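# Thread the dark-handled steel rod through the brass ring barrels

## Task

Push the steel rod that has the dark handle through the small barrels of every brass ring part seated in the steel block, until its tip sticks out past the block's far end. Leave the rod resting in the barrels, with each brass part still in its original place.

## Robot and tools

Robot: two arms, left_arm and right_arm, each ending in a five-finger hand. The right arm has a right hand and the left arm its mirror image. Base positions in the scene frame: left_arm (-0.032, +0.303, +0.003) m and right_arm (+0.023, -0.361, -0.002) m, both turned slightly about z (quat_wxyz +1.000, 0, 0, +0.027). A fixed post stands on the floor behind the arms. Loose objects may get a brief nudge from outside.

Frames. In the scene frame the origin is at table-top height, halfway between the nominal bases. +z is up, +x points out over the table, and +y is toward left_arm. Arm names do not match image sides. Reported hand poses, velocities and wrist-camera poses are in each arm's own base frame. Fixed cameras and the table use the scene frame. Pose offsets are along the current Hand target's own axes.

Hand point: a point 0.05 m in front of the palm and 0.15 m from the wrist mounting face. Its +z runs along the straight fingers and +y points out of the palm. On the right hand +x runs across the palm away from the thumb; on the left hand +x points toward the thumb. Straight fingertips reach 0.06-0.07 m past the point along +z, and the fingers lie 0.06 m behind it (-y). A bracket on the little-finger side of the wrist sticks out and can strike objects. Reported positions can be off by a few cm. Joint friction and weight often leave the hand 1-3 cm (sometimes 5 cm) short of the command, usually low, even with nothing touched.

A row is 28 numbers, each in [-1, 1], always covering both arms: left dx, dy, dz, rx, ry, rz, then left thumb_turn, thumb_bend, index, middle, ring, little, force_limit, speed; then the same 14 for the right arm. The six pose numbers are an offset, not a pose. They count from that arm's Hand target as it stood when the action or move began. 1.0 equals 0.6 m for dx, dy, dz and 180 degrees for the rotation vector rx, ry, rz. Every row of one action counts from that same start, so sending an offset again moves the hand further. Six zeros mean no new pose request. The controller limits commanded orientation to within 40 degrees of the measured orientation. Hand target in the result is the last accepted command, and the next offsets count from it. If the hand stays short of it, send the remaining distance as an offset. To relieve a push against something, command back past the hand's current position.

Hand numbers: -1 is open and +1 is closed. For thumb_turn, -1 puts the thumb beside the palm and +1 opposite the fingers. For thumb_bend and the fingers, -1 is straight and +1 fully bent. force_limit runs from about 0 N at -1 to 10 N at +1 (15 N for the two thumb motors). speed rises from near zero at -1 to full at +0.48 and stays full above that; a full stroke takes 0.49 s. Close at -0.94 or slower for a soft grip. No value means "unchanged". To keep a hand as it is, resend the eight numbers of its last executed row. Before any row has run for that hand, use its hand_measured six values plus hand_force_limit and hand_speed. With the thumb opposed, the hand can grasp objects about 0.035-0.065 m thick, or a handle down to about 0.025 m. A thumb-tip to index-pad pinch holds light items. To grip harder, raise force_limit and send a target more closed than hand_measured.

Tools:
- execute_actions(actions, cameras): actions is a list of actions. Each action is a table of up to 15 rows, one per 1/30 s step; a shorter table repeats its last row up to step 15. Images come back only when actions is empty or cameras names them.
- move(target, speed, blend, blocking, cameras): target is one 28-number row or a list of up to 15 rows. Every row is an offset from the same starting Hand targets, not from the previous row. speed is in m/s, 0.002 to 4.3, default 0.25; turning is capped at twice that in rad/s. It is one number or one per target. blend is a corner rounding in m (0 stops at each target). blocking=false returns after about 0.5 s while motion continues. All paths end together and are cut off at 10 s. Paths do not avoid obstacles or the other arm. Faster moves overshoot more and hit harder.
- wait(seconds): 0 to 3600; lets the scene run without new commands.
- stop(): brakes a running move.
- zoom_image(camera, region): region is [x0, y0, x1, y1] in pixels, at most 504 by 504, taken from that camera's newest image.
- show_instructions(): shows the reference images.
- finished_scene(scene=1): ends the scene for good.

Cameras: cam_head_left, cam_head_right, cam_high, cam_low, cam_left_wrist, cam_right_wrist, all 504x504. Calibrations are supplied in OpenCV form.

Results give end_effector_position (m) and end_effector_quat_wxyz in base frames, the Hand target, and joint positions, velocities and torques. Torques are offset and noisy, and numbers 3 and 4 wrap at ±28 N m. Each hand reports six values, in row order, for each of:
- hand_measured: position on the command scale.
- hand_stopped_by: moving, target, force, stalled or fault.
- hand_load_n: positive when the finger is pushed open; a drop to about 0 signals a lost grip.
A move adds a "move:" line giving the outcome (done, off_target, moving, held, fault) and any limits (paced = command clipped, held = steps withheld).

Joint ranges (rad): waist ±2.880, shoulder 0 to 3.142, elbow 0 to 3.019, wrist pitch -1.693 to 1.571, wrist yaw ±1.571, wrist roll ±2.094.

Avoid:
- dropping or releasing moving parts, and anything falling or being left off the table;
- fast impacts on fixed or heavy objects, and strong pushes or overloaded fingers;
- any contact between the arms, including closing one hand on the other's fingers;
- paths near an arm's own base, which can swing its elbow;
- long pushes against an unreachable pose. Motors heat up: MOTOR HOT appears at 85 °C, and at 100 °C the arm goes limp for 30-60 s.

Each tool is called after ">>>" by a JSON object that holds its "op" and its "data", one argument or row to a line.

Reference images:

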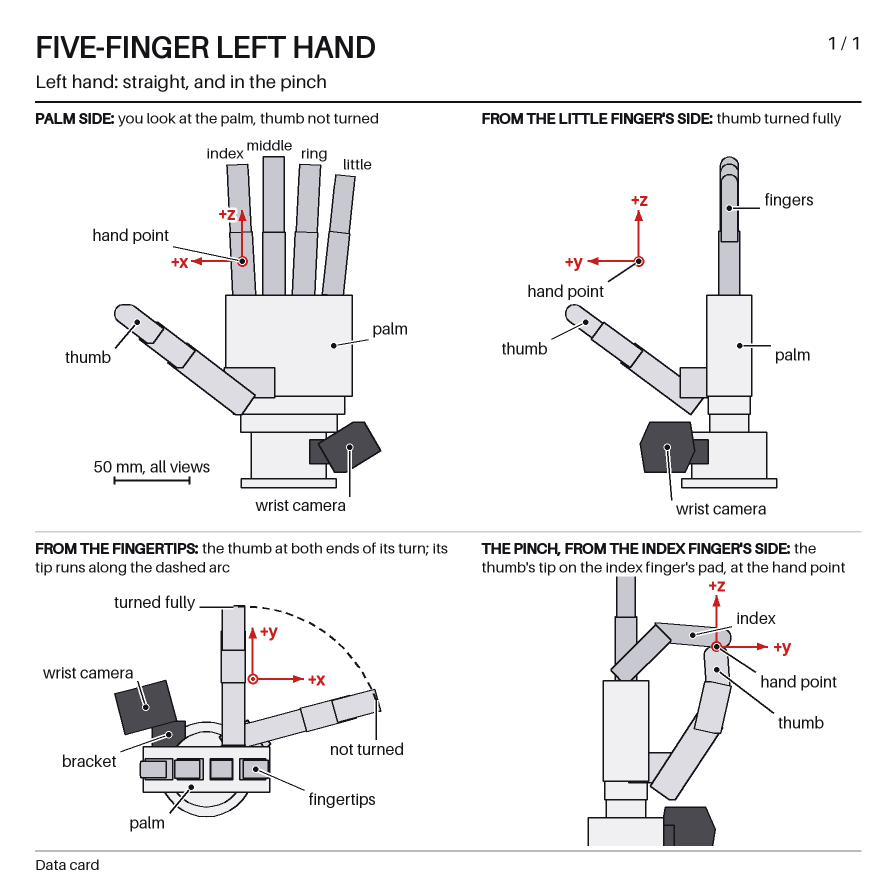

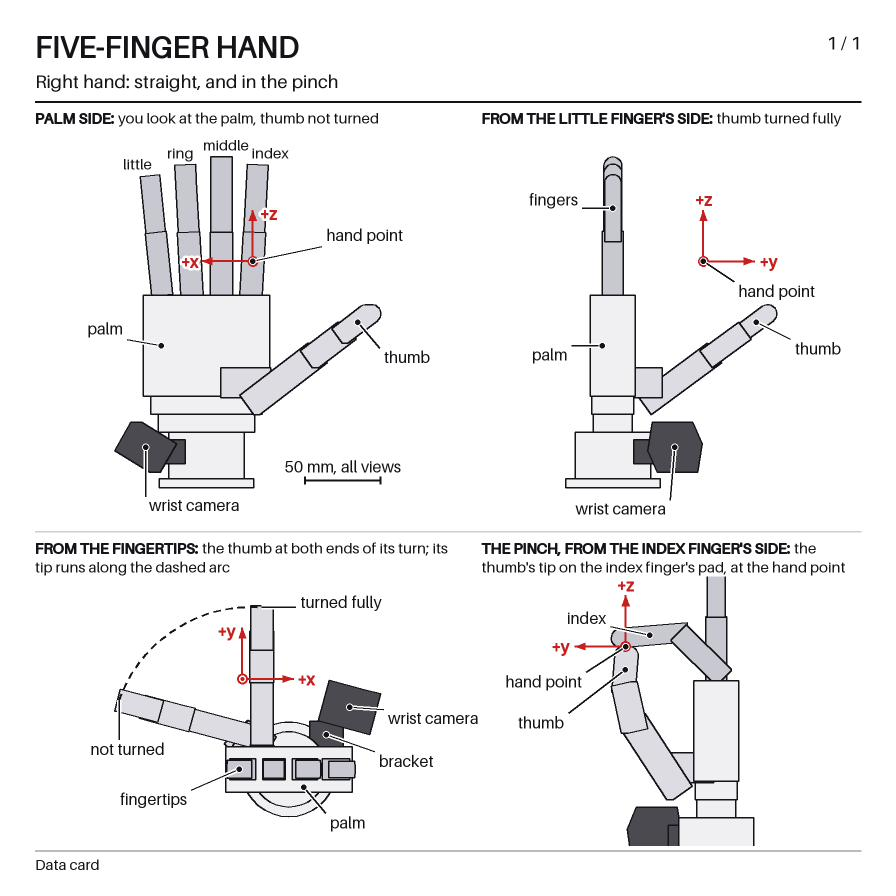

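## Session

>>> {"op": "execute_actions", "data": {
  "actions": []
}}

Scene clock: 0.00 s.
left_arm: end_effector_position=(+0.2295, +0.0381, +0.1662) hand_measured=(-1.000, -1.000, -1.000, -1.000, -1.000, -1.000) hand_load_n=(+0.0, +0.0, +0.0, +0.0, +0.0, +0.0) hand_stopped_by=(target, target, target, target, target, target) hand_force_limit=0.00 hand_speed=-0.80 end_effector_quat_wxyz=(-0.118, -0.235, +0.964, -0.040) | right_arm: end_effector_position=(+0.3629, +0.2897, +0.2863) hand_measured=(-1.000, -1.000, -1.000, -1.000, -1.000, -1.000) hand_load_n=(+0.0, +0.0, +0.0, +0.0, +0.0, +0.0) hand_stopped_by=(target, target, target, target, target, target) hand_force_limit=0.00 hand_speed=-0.80 end_effector_quat_wxyz=(-0.267, +0.725, -0.543, +0.329)
Joint positions: left_arm=[0.075 1.26 1.018 -1.55 0.116 1.182] | right_arm=[0.812 1.187 1.214 -0.891 0.566 0.314]
Joint velocities: within noise
Joint torques (N m): no reading
Heat: left arm: hottest wrist pitch 29 °C; right arm: hottest shoulder 30 °C.
Hand target: left_arm +0.2356, +0.0386, +0.1703; -0.111, -0.234, +0.965, -0.041 | right_arm +0.3662, +0.2933, +0.2941; -0.274, +0.721, -0.544, +0.330

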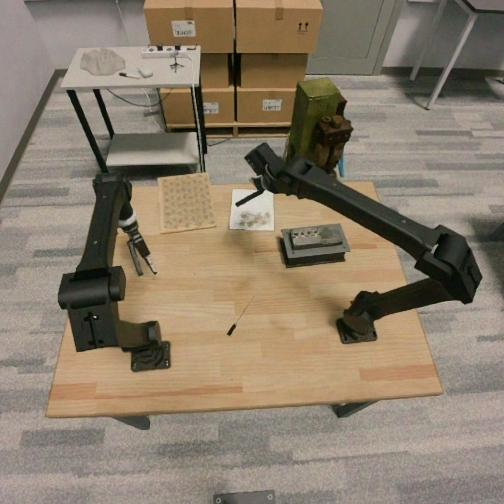

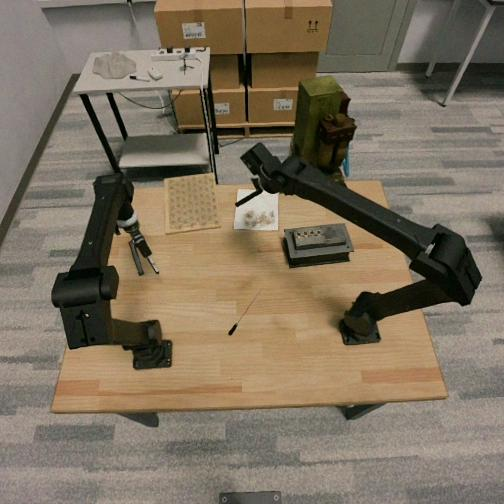

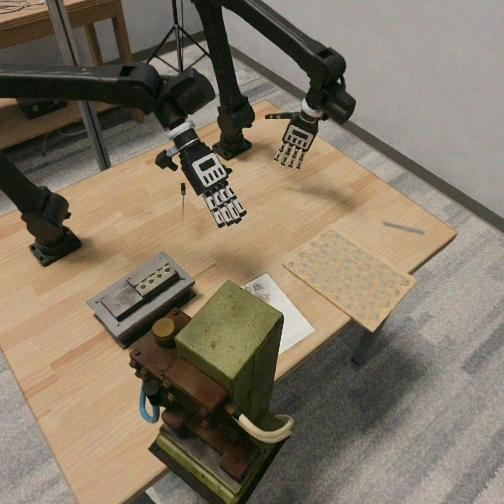

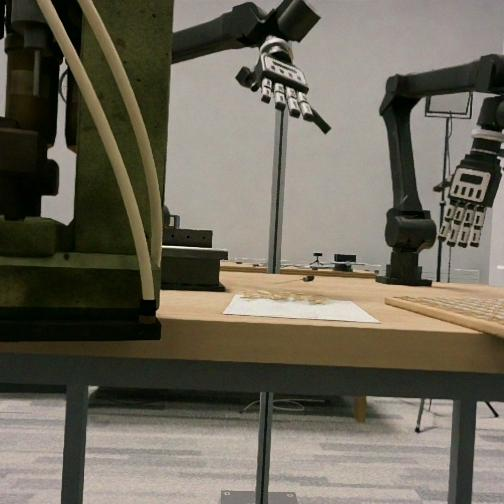

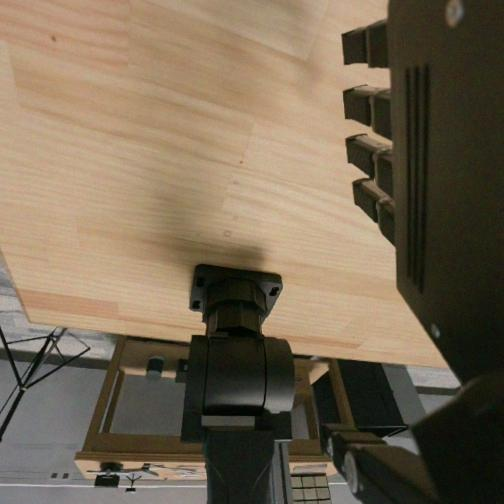

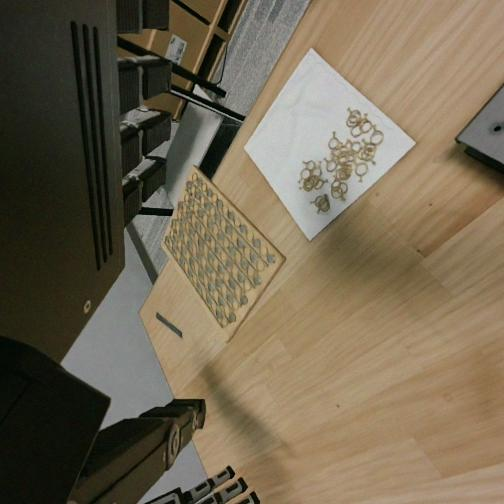

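>>> {"op": "zoom_image", "data": {
  "camera": "cam_head_left",
  "region": [260, 200, 370, 280]
}}

>>> {"op": "zoom_image", "data": {
  "camera": "cam_high",
  "region": [70, 240, 210, 350]
}}

>>> {"op": "zoom_image", "data": {
  "camera": "cam_head_right",
  "region": [200, 260, 300, 360]
}}

>>> {"op": "zoom_image", "data": {
  "camera": "cam_high",
  "region": [140, 140, 240, 240]
}}

>>> {"op": "zoom_image", "data": {
  "camera": "cam_low",
  "region": [150, 190, 350, 340]
}}

Scaled by 4.582 from the camera's image (finer frame: 720x720).

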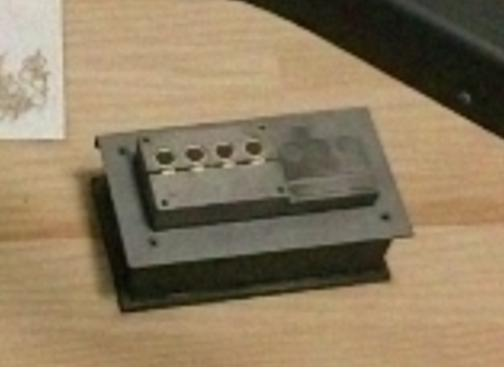

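Scaled by 3.600 from the camera's image (finer frame: 720x720).

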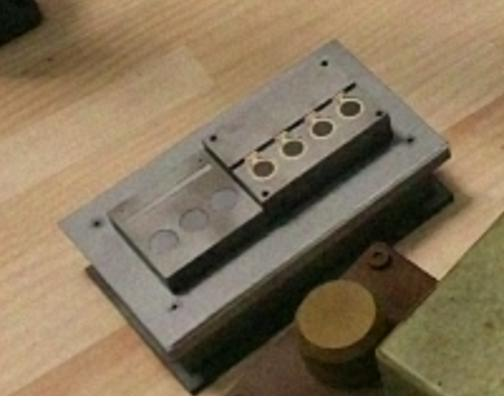

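Scaled by 5.040 from the camera's image (finer frame: 720x720).

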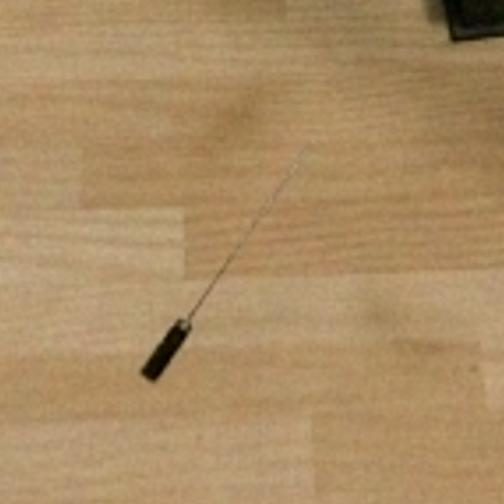

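Scaled by 5.040 from the camera's image (finer frame: 720x720).

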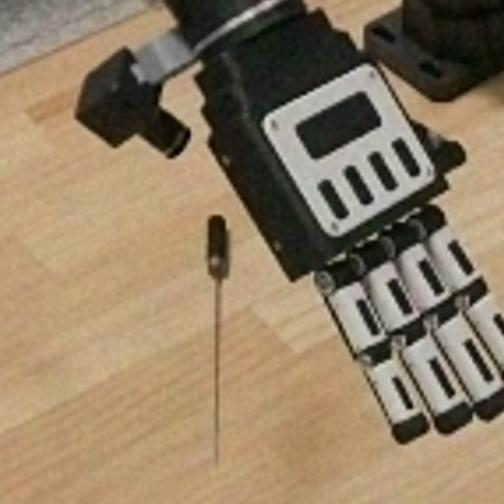

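Scaled by 2.520 from the camera's image (finer frame: 720x720).

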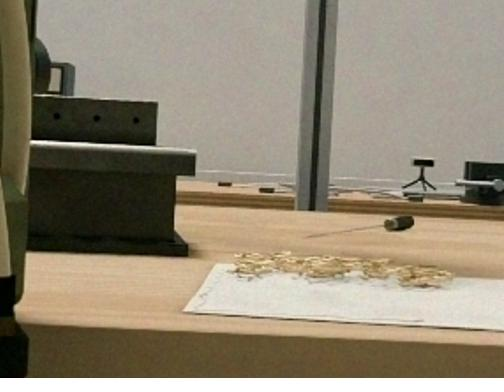

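>>> {"op": "move", "data": {
  "target": [0,0,0,0,0,0,-1,-1,-1,-1,-1,-1,0,-0.8,0.416,0.383,-0.116,-0.116,-0.004,0.084,-1,-1,-1,-1,-1,-1,0,-0.8],
  "speed": 0.2,
  "cameras": ["cam_right_wrist","cam_head_left","cam_high"]
}}

Scene clock: 5.57 s.
left_arm: end_effector_position=(+0.2295, +0.0381, +0.1662) hand_measured=(-1.000, -1.000, -1.000, -1.000, -1.000, -1.000) hand_load_n=(+0.0, +0.0, +0.0, +0.0, +0.0, +0.0) hand_stopped_by=(target, target, target, target, target, target) hand_force_limit=0.00 hand_speed=-0.80 end_effector_quat_wxyz=(-0.118, -0.235, +0.964, -0.040) | right_arm: end_effector_position=(+0.2245, -0.0067, +0.2111) hand_measured=(-1.000, -1.000, -1.000, -1.000, -1.000, -1.000) hand_load_n=(+0.0, +0.0, +0.0, +0.0, +0.0, +0.0) hand_stopped_by=(target, target, target, target, target, target) hand_force_limit=0.00 hand_speed=-0.80 end_effector_quat_wxyz=(-0.189, +0.681, -0.682, +0.186)
Joint positions: left_arm=[0.075 1.26 1.018 -1.55 0.116 1.182] | right_arm=[-0.21 0.665 0.81 -1.189 -0.109 -0.179]
Joint torques (N m): left_arm=[0.91 -6.12 9.59 -0.4 0.17 -0.1] | right_arm=[1.08 -1.14 8.84 1.06 -0.23 -0.2]
Heat: left arm: hottest wrist pitch 29 °C; right arm: hottest shoulder 30 °C.
Hand target: left_arm +0.2356, +0.0386, +0.1703; -0.111, -0.234, +0.965, -0.041 | right_arm +0.2214, -0.0095, +0.2090; -0.184, +0.684, -0.682, +0.183
Off the commanded pose: left_arm 0.007 m, 1 deg | right_arm 0.005 m, 1 deg.
move: done
cam_right_wrist: T_world_to_cam=[[-0.82434, -0.22475, -0.51957, 0.29626], [-0.4552, 0.80879, 0.37237, 0.02399], [0.33653, 0.54346, -0.76902, 0.20264]] pos_world=[0.18695, -0.06294, 0.30083]
Images, in order (width x height): cam_head_left 504x504, cam_high 504x504, cam_right_wrist 504x504.

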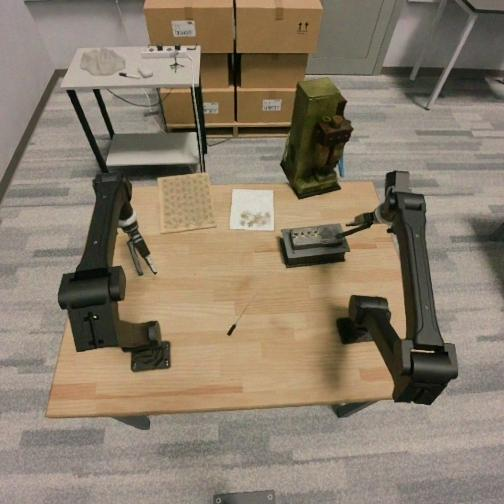

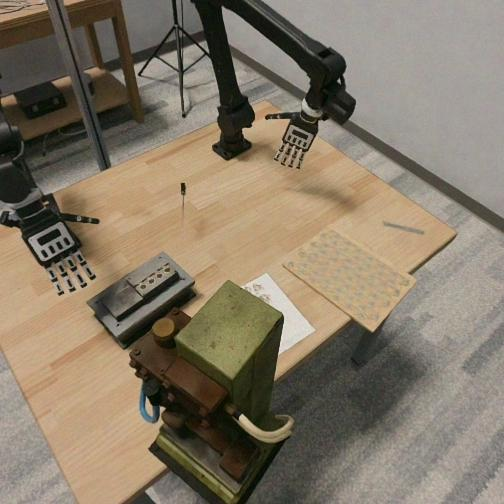

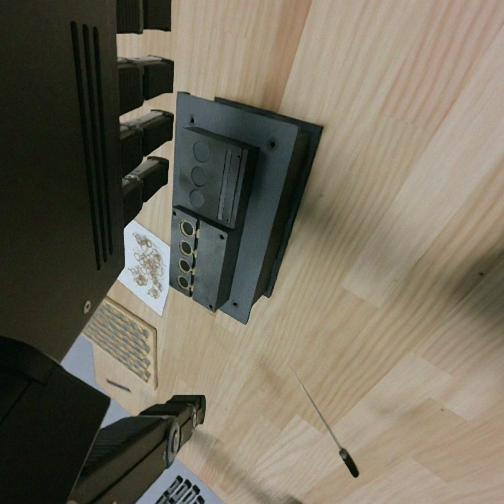

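>>> {"op": "zoom_image", "data": {
  "camera": "cam_right_wrist",
  "region": [150, 80, 340, 330]
}}

>>> {"op": "zoom_image", "data": {
  "camera": "cam_right_wrist",
  "region": [160, 130, 270, 240]
}}

>>> {"op": "zoom_image", "data": {
  "camera": "cam_right_wrist",
  "region": [160, 200, 270, 310]
}}

>>> {"op": "zoom_image", "data": {
  "camera": "cam_right_wrist",
  "region": [270, 350, 380, 490]
}}

Scaled by 2.016 from the camera's image (finer frame: 720x720).

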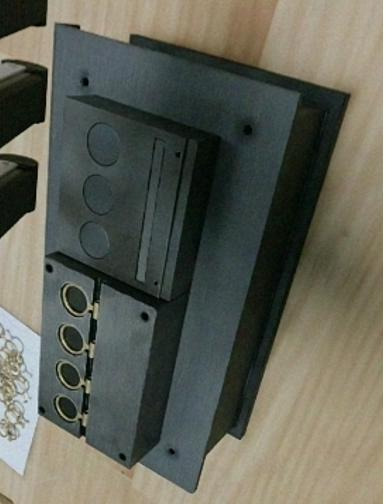

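Scaled by 4.582 from the camera's image (finer frame: 720x720).

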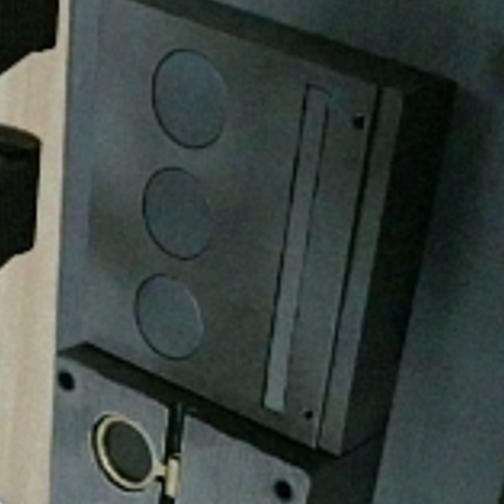

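Scaled by 4.582 from the camera's image (finer frame: 720x720).

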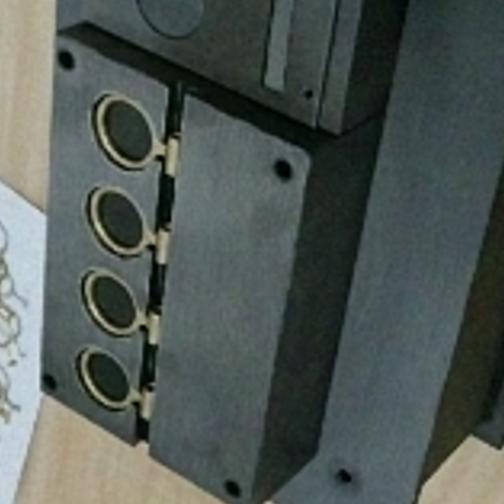

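Scaled by 3.600 from the camera's image (finer frame: 720x720).

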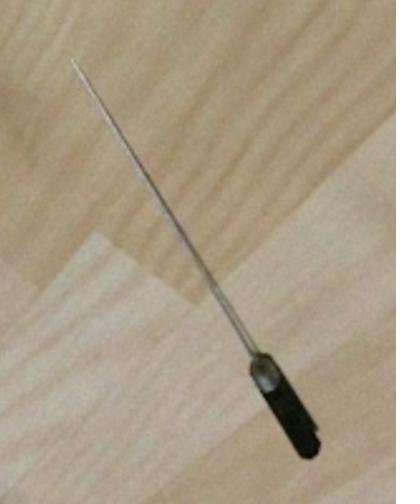

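>>> {"op": "move", "data": {
  "target": [0.3223,-0.633,0.027,0.2561,-0.2056,-0.3019,-1,-1,-1,-1,-1,-1,0,-0.8,0,0,0,0,0,0,-1,-1,-1,-1,-1,-1,0,-0.8],
  "speed": 0.2,
  "cameras": ["cam_left_wrist","cam_head_left","cam_high"]
}}

Scene clock: 12.13 s.
left_arm: end_effector_position=(+0.2383, -0.3728, +0.1954) hand_measured=(-1.000, -1.000, -1.000, -1.000, -1.000, -1.000) hand_load_n=(+0.0, -0.5, +0.0, +0.0, +0.0, +0.0) hand_stopped_by=(target, target, target, target, target, target) hand_force_limit=0.00 hand_speed=-0.80 end_effector_quat_wxyz=(-0.276, +0.651, -0.658, +0.260) | right_arm: end_effector_position=(+0.2244, -0.0068, +0.2111) hand_measured=(-1.000, -1.000, -1.000, -1.000, -1.000, -1.000) hand_load_n=(+0.0, +0.0, +0.0, +0.0, +0.0, +0.0) hand_stopped_by=(target, target, target, target, target, target) hand_force_limit=0.00 hand_speed=-0.80 end_effector_quat_wxyz=(-0.188, +0.681, -0.682, +0.186)
Joint positions: left_arm=[-1.173 1.269 1.096 -1.052 -0.712 -1.033] | right_arm=[-0.21 0.665 0.81 -1.189 -0.109 -0.18]
Joint torques (N m): left_arm=[0.21 -6.77 12.52 0.05 -0.61 -0.21] | right_arm=[0.97 -1.08 8.79 1.01 -0.22 -0.21]
Heat: left arm: hottest wrist pitch 29 °C; right arm: hottest shoulder 30 °C.
Hand target: left_arm +0.2403, -0.3861, +0.2098; -0.271, +0.653, -0.653, +0.271 | right_arm +0.2214, -0.0096, +0.2090; -0.184, +0.684, -0.682, +0.183
Off the commanded pose: left_arm 0.020 m, 1 deg | right_arm 0.005 m, 1 deg.
move: off_target (left_arm)
cam_left_wrist: T_world_to_cam=[[0.72901, -0.27456, 0.62702, -0.39171], [-0.48956, -0.84936, 0.19728, -0.23622], [0.4784, -0.45079, -0.75361, -0.01598]] pos_world=[0.17756, -0.31539, 0.28017]
Images, in order (width x height): cam_head_left 504x504, cam_high 504x504, cam_left_wrist 504x504.

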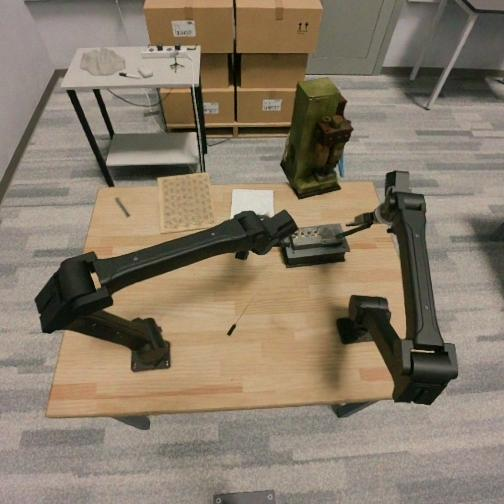

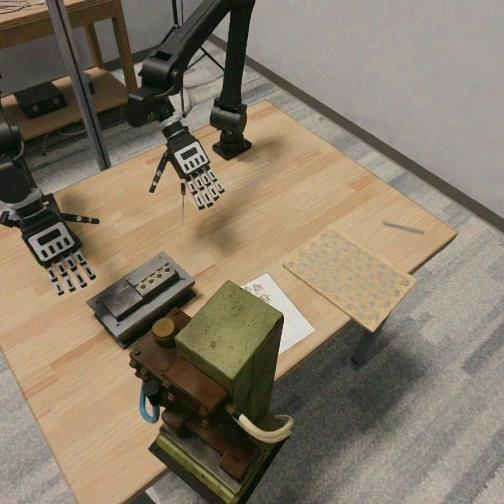

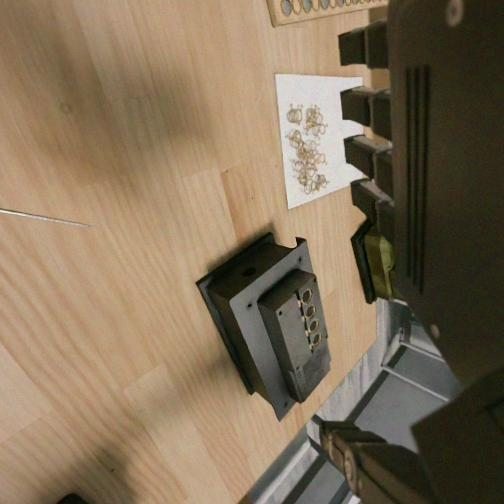

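>>> {"op": "zoom_image", "data": {
  "camera": "cam_left_wrist",
  "region": [190, 230, 350, 420]
}}

>>> {"op": "zoom_image", "data": {
  "camera": "cam_left_wrist",
  "region": [240, 240, 340, 340]
}}

>>> {"op": "zoom_image", "data": {
  "camera": "cam_left_wrist",
  "region": [260, 310, 350, 400]
}}

Scaled by 2.653 from the camera's image (finer frame: 720x720).

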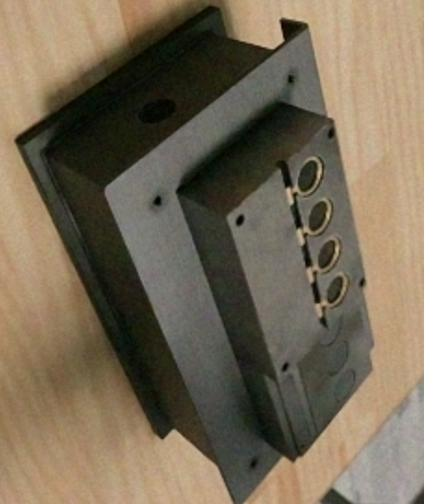

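Scaled by 5.040 from the camera's image (finer frame: 720x720).

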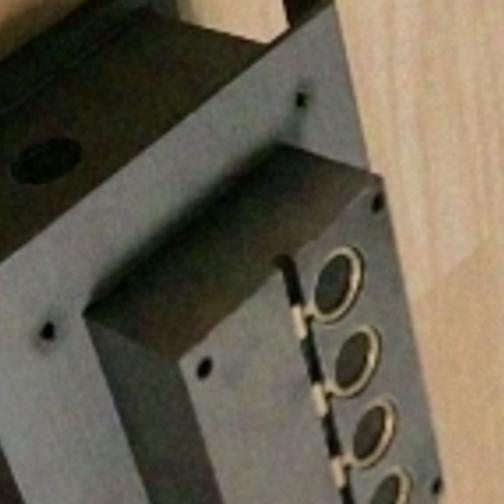

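Scaled by 5.600 from the camera's image (finer frame: 720x720).

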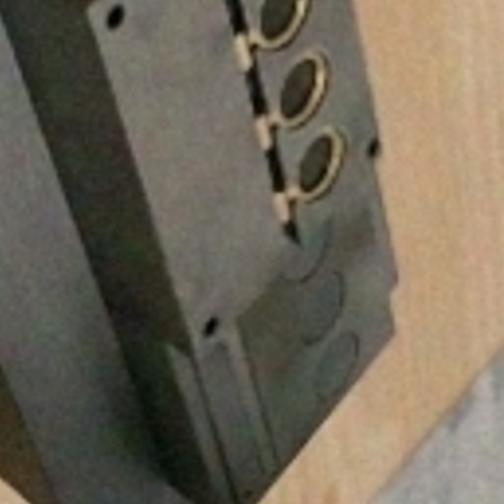

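>>> {"op": "move", "data": {
  "target": [0.0348,-0.0747,0.1968,0.025,0.2337,0.2139,-1,-1,-1,-1,-1,-1,0,-0.8,0,0,0,0,0,0,-1,-1,-1,-1,-1,-1,0,-0.8],
  "speed": 0.15,
  "cameras": ["cam_left_wrist","cam_head_left","cam_high"]
}}

>>> {"op": "zoom_image", "data": {
  "camera": "cam_left_wrist",
  "region": [150, 150, 350, 350]
}}

Scene clock: 21.40 s.
left_arm: end_effector_position=(+0.3348, -0.3960, +0.1410) hand_measured=(-1.000, -1.000, -1.000, -1.000, -1.000, -1.000) hand_load_n=(+0.0, +0.0, +0.0, +0.0, +0.0, +0.0) hand_stopped_by=(target, target, target, target, target, target) hand_force_limit=0.00 hand_speed=-0.80 end_effector_quat_wxyz=(+0.105, -0.263, +0.878, -0.387) | right_arm: end_effector_position=(+0.2244, -0.0068, +0.2111) hand_measured=(-1.000, -1.000, -1.000, -1.000, -1.000, -1.000) hand_load_n=(+0.0, +0.0, +0.0, +0.0, +0.0, +0.0) hand_stopped_by=(target, target, target, target, target, target) hand_force_limit=0.00 hand_speed=-0.80 end_effector_quat_wxyz=(-0.188, +0.681, -0.682, +0.186)
Joint positions: left_arm=[-0.758 1.385 0.989 -0.366 0.187 0.15] | right_arm=[-0.21 0.665 0.81 -1.189 -0.109 -0.18]
Joint torques (N m): left_arm=[1.96 -8.47 12.74 1.76 0.32 0.01] | right_arm=[0.91 -1.03 8.8 1.05 -0.22 -0.2]
Heat: left arm: hottest wrist pitch 29 °C; right arm: hottest shoulder 30 °C.
Hand target: left_arm +0.3554, -0.4069, +0.1582; +0.120, -0.258, +0.869, -0.405 | right_arm +0.2214, -0.0096, +0.2090; -0.184, +0.684, -0.682, +0.183
Off the commanded pose: left_arm 0.029 m, 3 deg | right_arm 0.005 m, 1 deg.
move: off_target (left_arm)
cam_left_wrist: T_world_to_cam=[[0.17285, -0.7204, 0.67168, -0.43102], [-0.9769, -0.03837, 0.21024, 0.28455], [-0.12568, -0.6925, -0.71039, -0.01315]] pos_world=[0.35083, -0.3087, 0.22034]
Images, in order (width x height): cam_head_left 504x504, cam_high 504x504, cam_left_wrist 504x504.

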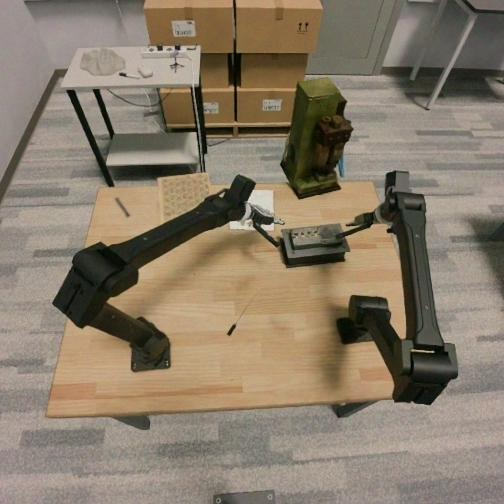

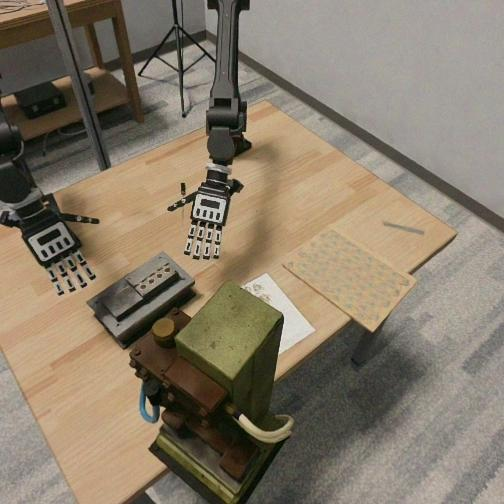

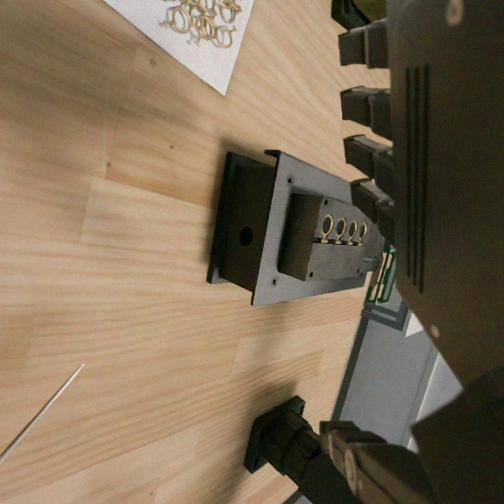

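Scaled by 2.520 from the camera's image (finer frame: 720x720).

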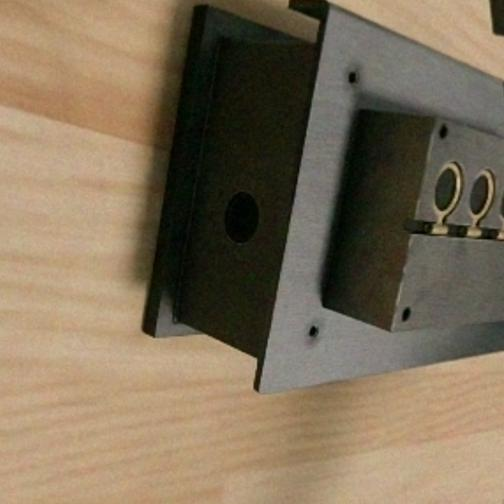

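>>> {"op": "zoom_image", "data": {
  "camera": "cam_left_wrist",
  "region": [280, 190, 380, 290]
}}

>>> {"op": "zoom_image", "data": {
  "camera": "cam_left_wrist",
  "region": [300, 205, 350, 255]
}}

Scaled by 5.040 from the camera's image (finer frame: 720x720).

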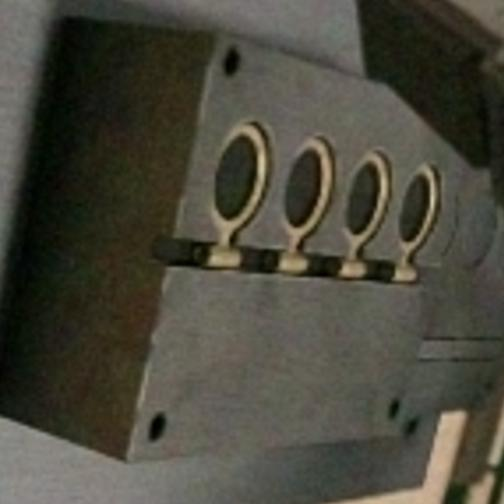

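Scaled by 10.080 from the camera's image (finer frame: 720x720).

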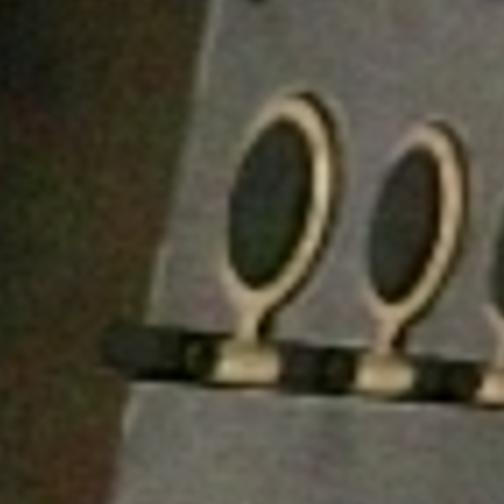

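>>> {"op": "move", "data": {
  "target": [0,0,0,0,0,0,-1,-1,-1,-1,-1,-1,0,-0.8,-0.021,-0.1092,0.1862,0.1013,-0.2037,-0.2428,-1,-1,-1,-1,-1,-1,0,-0.8],
  "speed": 0.15,
  "cameras": ["cam_right_wrist","cam_head_left","cam_high"]
}}

>>> {"op": "zoom_image", "data": {
  "camera": "cam_right_wrist",
  "region": [150, 150, 350, 350]
}}

Scene clock: 26.23 s.
left_arm: end_effector_position=(+0.3348, -0.3961, +0.1410) hand_measured=(-1.000, -1.000, -1.000, -1.000, -1.000, -1.000) hand_load_n=(-0.5, +0.0, +0.0, +0.0, +0.0, +0.0) hand_stopped_by=(target, target, target, target, target, target) hand_force_limit=0.00 hand_speed=-0.80 end_effector_quat_wxyz=(+0.105, -0.263, +0.878, -0.387) | right_arm: end_effector_position=(+0.3228, +0.0117, +0.1349) hand_measured=(-1.000, -1.000, -1.000, -1.000, -1.000, -1.000) hand_load_n=(+0.0, +0.0, +0.0, +0.0, +0.0, +0.0) hand_stopped_by=(target, target, target, target, target, target) hand_force_limit=0.00 hand_speed=-0.80 end_effector_quat_wxyz=(-0.405, +0.869, -0.263, +0.107)
Joint positions: left_arm=[-0.758 1.385 0.989 -0.366 0.187 0.151] | right_arm=[-0.324 1.153 0.815 -0.972 -0.835 -1.19]
Joint torques (N m): left_arm=[1.85 -8.53 12.77 1.76 0.32 0] | right_arm=[0.73 -6.95 10.8 0.47 -0.81 -0.17]
Heat: left arm: hottest wrist pitch 29 °C; right arm: hottest shoulder 30 °C.
Hand target: left_arm +0.3554, -0.4069, +0.1583; +0.120, -0.258, +0.869, -0.405 | right_arm +0.3339, +0.0034, +0.1450; -0.405, +0.869, -0.258, +0.120
Off the commanded pose: left_arm 0.029 m, 3 deg | right_arm 0.017 m, 2 deg.
move: off_target (right_arm)
cam_right_wrist: T_world_to_cam=[[-0.16122, -0.62601, -0.76297, 0.16545], [-0.97394, -0.02402, 0.22551, 0.27934], [-0.1595, 0.77945, -0.60583, 0.23626]] pos_world=[0.33642, -0.07387, 0.20637]
Images, in order (width x height): cam_head_left 504x504, cam_high 504x504, cam_right_wrist 504x504.

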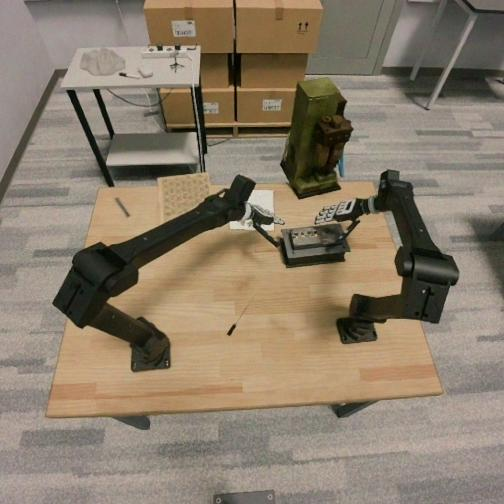

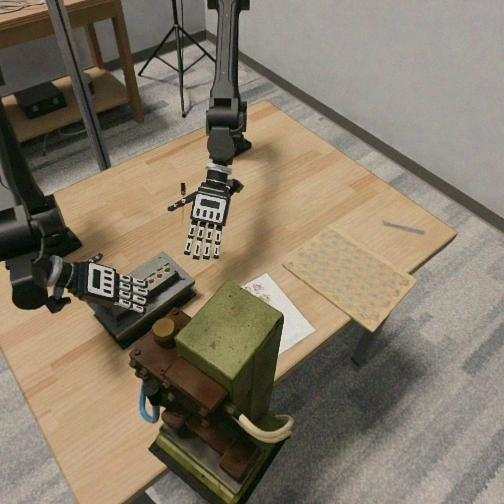

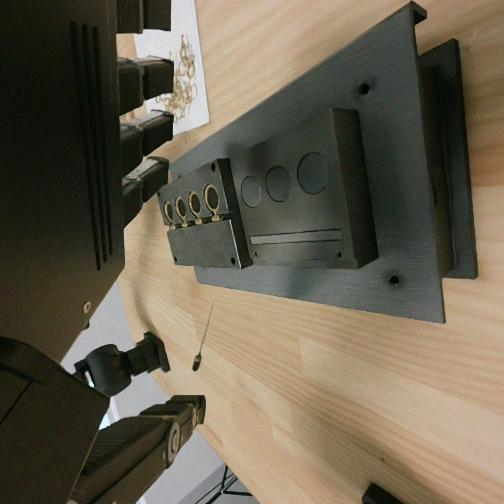

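Scaled by 2.520 from the camera's image (finer frame: 720x720).

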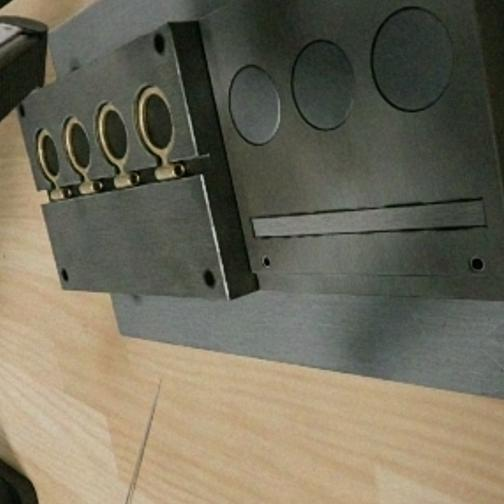

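>>> {"op": "zoom_image", "data": {
  "camera": "cam_right_wrist",
  "region": [160, 150, 280, 270]
}}

>>> {"op": "zoom_image", "data": {
  "camera": "cam_right_wrist",
  "region": [200, 190, 260, 250]
}}

Scaled by 4.200 from the camera's image (finer frame: 720x720).

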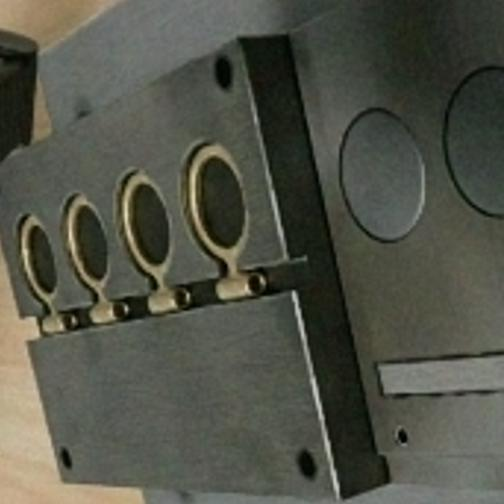

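Scaled by 8.400 from the camera's image (finer frame: 720x720).

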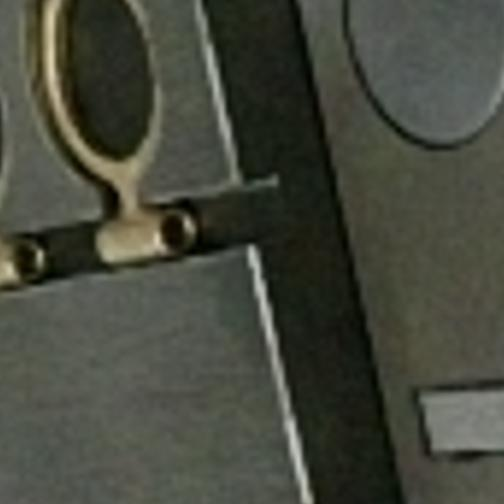

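>>> {"op": "move", "data": {
  "target": [0.275,0.3097,-0.3733,0.0774,0.3322,0.2078,1,-0.3,-0.4,-0.4,-1,-1,0,-0.3,0,0,0,0,0,0,-1,-1,-1,-1,-1,-1,0,-0.8],
  "speed": 0.15,
  "cameras": ["cam_left_wrist","cam_head_left","cam_high"]
}}

Scene clock: 39.13 s.
left_arm: end_effector_position=(+0.0619, -0.2524, +0.1596) hand_measured=(+1.000, -0.300, -0.400, -0.400, -1.000, -1.000) hand_load_n=(+0.0, +0.0, +0.0, +0.0, +0.0, +0.0) hand_stopped_by=(target, target, target, target, target, target) hand_force_limit=0.00 hand_speed=-0.30 end_effector_quat_wxyz=(-0.169, +0.262, +0.797, -0.517) | right_arm: end_effector_position=(+0.3228, +0.0117, +0.1349) hand_measured=(-1.000, -1.000, -1.000, -1.000, -1.000, -1.000) hand_load_n=(+0.0, +0.0, +0.0, +0.0, +0.0, +0.0) hand_stopped_by=(target, target, target, target, target, target) hand_force_limit=0.00 hand_speed=-0.80 end_effector_quat_wxyz=(-0.405, +0.869, -0.263, +0.107)
Joint positions: left_arm=[-0.693 0.944 0.652 -1.146 1.147 1.429] | right_arm=[-0.324 1.153 0.815 -0.972 -0.835 -1.19]
Joint torques (N m): left_arm=[-0.15 -2.02 9.09 -0.27 1.1 0.03] | right_arm=[0.73 -6.89 10.78 0.51 -0.81 -0.19]
Heat: left arm: hottest elbow 29 °C; right arm: hottest elbow 31 °C.
Hand target: left_arm +0.0586, -0.2528, +0.1601; -0.174, +0.268, +0.795, -0.516 | right_arm +0.3339, +0.0034, +0.1450; -0.405, +0.869, -0.258, +0.120
Off the commanded pose: left_arm 0.004 m, 1 deg | right_arm 0.017 m, 2 deg.
move: done
cam_left_wrist: T_world_to_cam=[[-0.47575, -0.20614, 0.85508, -0.15217], [-0.36345, 0.93135, 0.02231, 0.2564], [-0.80098, -0.30017, -0.51801, 0.17532]] pos_world=[0.16122, -0.21754, 0.21521]
Images, in order (width x height): cam_head_left 504x504, cam_high 504x504, cam_left_wrist 504x504.

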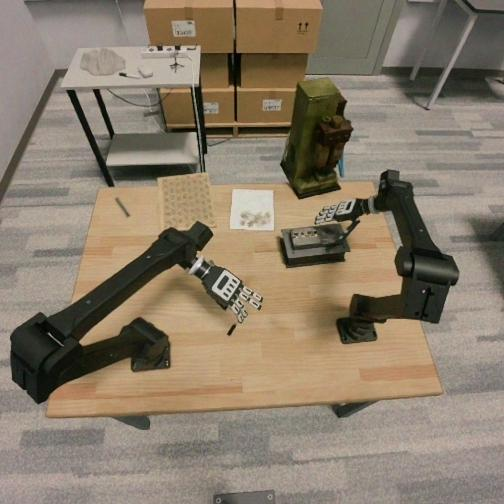

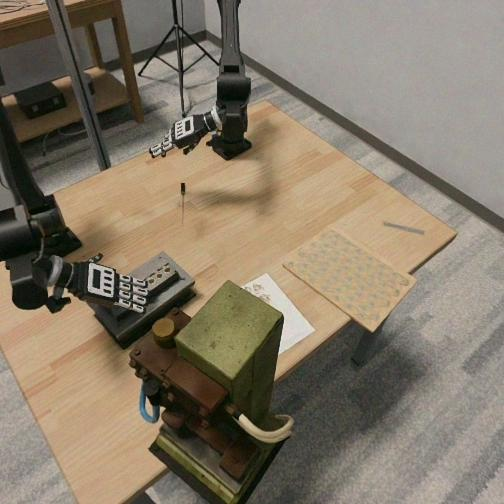

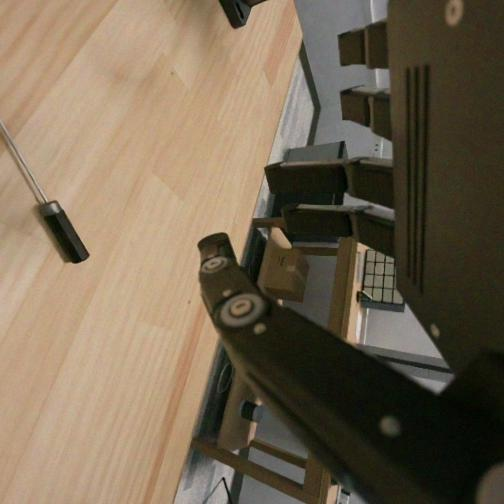

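>>> {"op": "move", "data": {
  "target": [-0.0102,0.1392,0.0563,0,0,0,1,-0.3,-0.4,-0.4,-1,-1,0,-0.3,0,0,0,0,0,0,-1,-1,-1,-1,-1,-1,0,-0.8],
  "speed": 0.1,
  "cameras": ["cam_left_wrist","cam_head_left","cam_low"]
}}

>>> {"op": "zoom_image", "data": {
  "camera": "cam_left_wrist",
  "region": [50, 120, 300, 370]
}}

Scene clock: 42.23 s.
left_arm: end_effector_position=(+0.0631, -0.2528, +0.0723) hand_measured=(+1.000, -0.300, -0.400, -0.400, -1.000, -1.000) hand_load_n=(+0.0, +0.0, +0.0, +0.0, +0.0, +0.0) hand_stopped_by=(target, target, target, target, target, target) hand_force_limit=0.00 hand_speed=-0.30 end_effector_quat_wxyz=(-0.178, +0.267, +0.796, -0.514) | right_arm: end_effector_position=(+0.3228, +0.0117, +0.1349) hand_measured=(-1.000, -1.000, -1.000, -1.000, -1.000, -1.000) hand_load_n=(+0.0, +0.0, -0.5, -0.5, +0.0, +0.0) hand_stopped_by=(target, target, target, target, target, target) hand_force_limit=0.00 hand_speed=-0.80 end_effector_quat_wxyz=(-0.405, +0.869, -0.263, +0.107)
Joint positions: left_arm=[-0.693 1.121 0.504 -0.873 1.149 1.472] | right_arm=[-0.324 1.153 0.815 -0.972 -0.835 -1.19]
Joint torques (N m): left_arm=[1.2 -2.84 7.45 0.54 1.1 -0.05] | right_arm=[1.08 -7 10.78 0.49 -0.81 -0.18]
Heat: left arm: hottest elbow 29 °C; right arm: hottest elbow 32 °C.
Hand target: left_arm +0.0653, -0.2540, +0.0702; -0.174, +0.268, +0.795, -0.516 | right_arm +0.3339, +0.0034, +0.1450; -0.405, +0.869, -0.258, +0.120
Off the commanded pose: left_arm 0.003 m, 0 deg | right_arm 0.017 m, 2 deg.
move: done
cam_left_wrist: T_world_to_cam=[[-0.47193, -0.20376, 0.85776, -0.07699], [-0.34624, 0.93759, 0.03223, 0.25884], [-0.8108, -0.28179, -0.51303, 0.1359]] pos_world=[0.16347, -0.22008, 0.12741]
Images, in order (width x height): cam_head_left 504x504, cam_low 504x504, cam_left_wrist 504x504.

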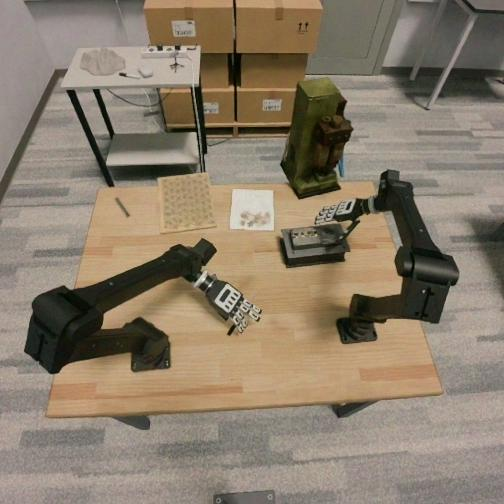

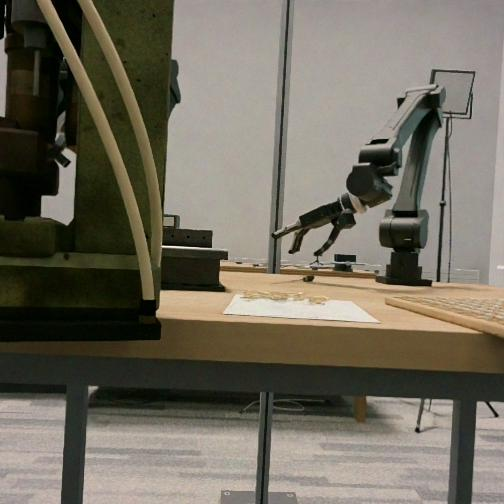

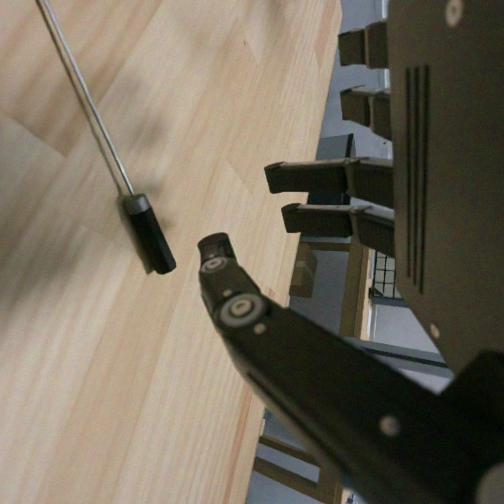

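Scaled by 2.016 from the camera's image (finer frame: 720x720).

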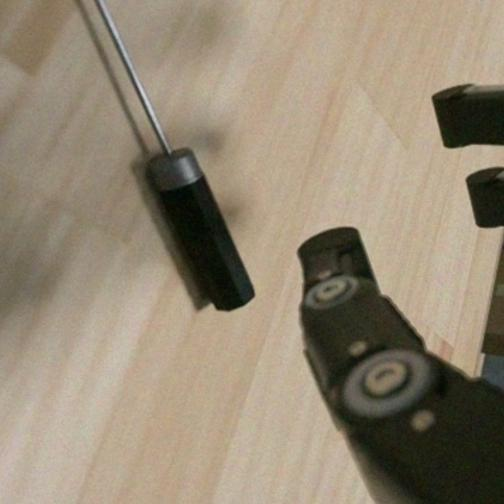

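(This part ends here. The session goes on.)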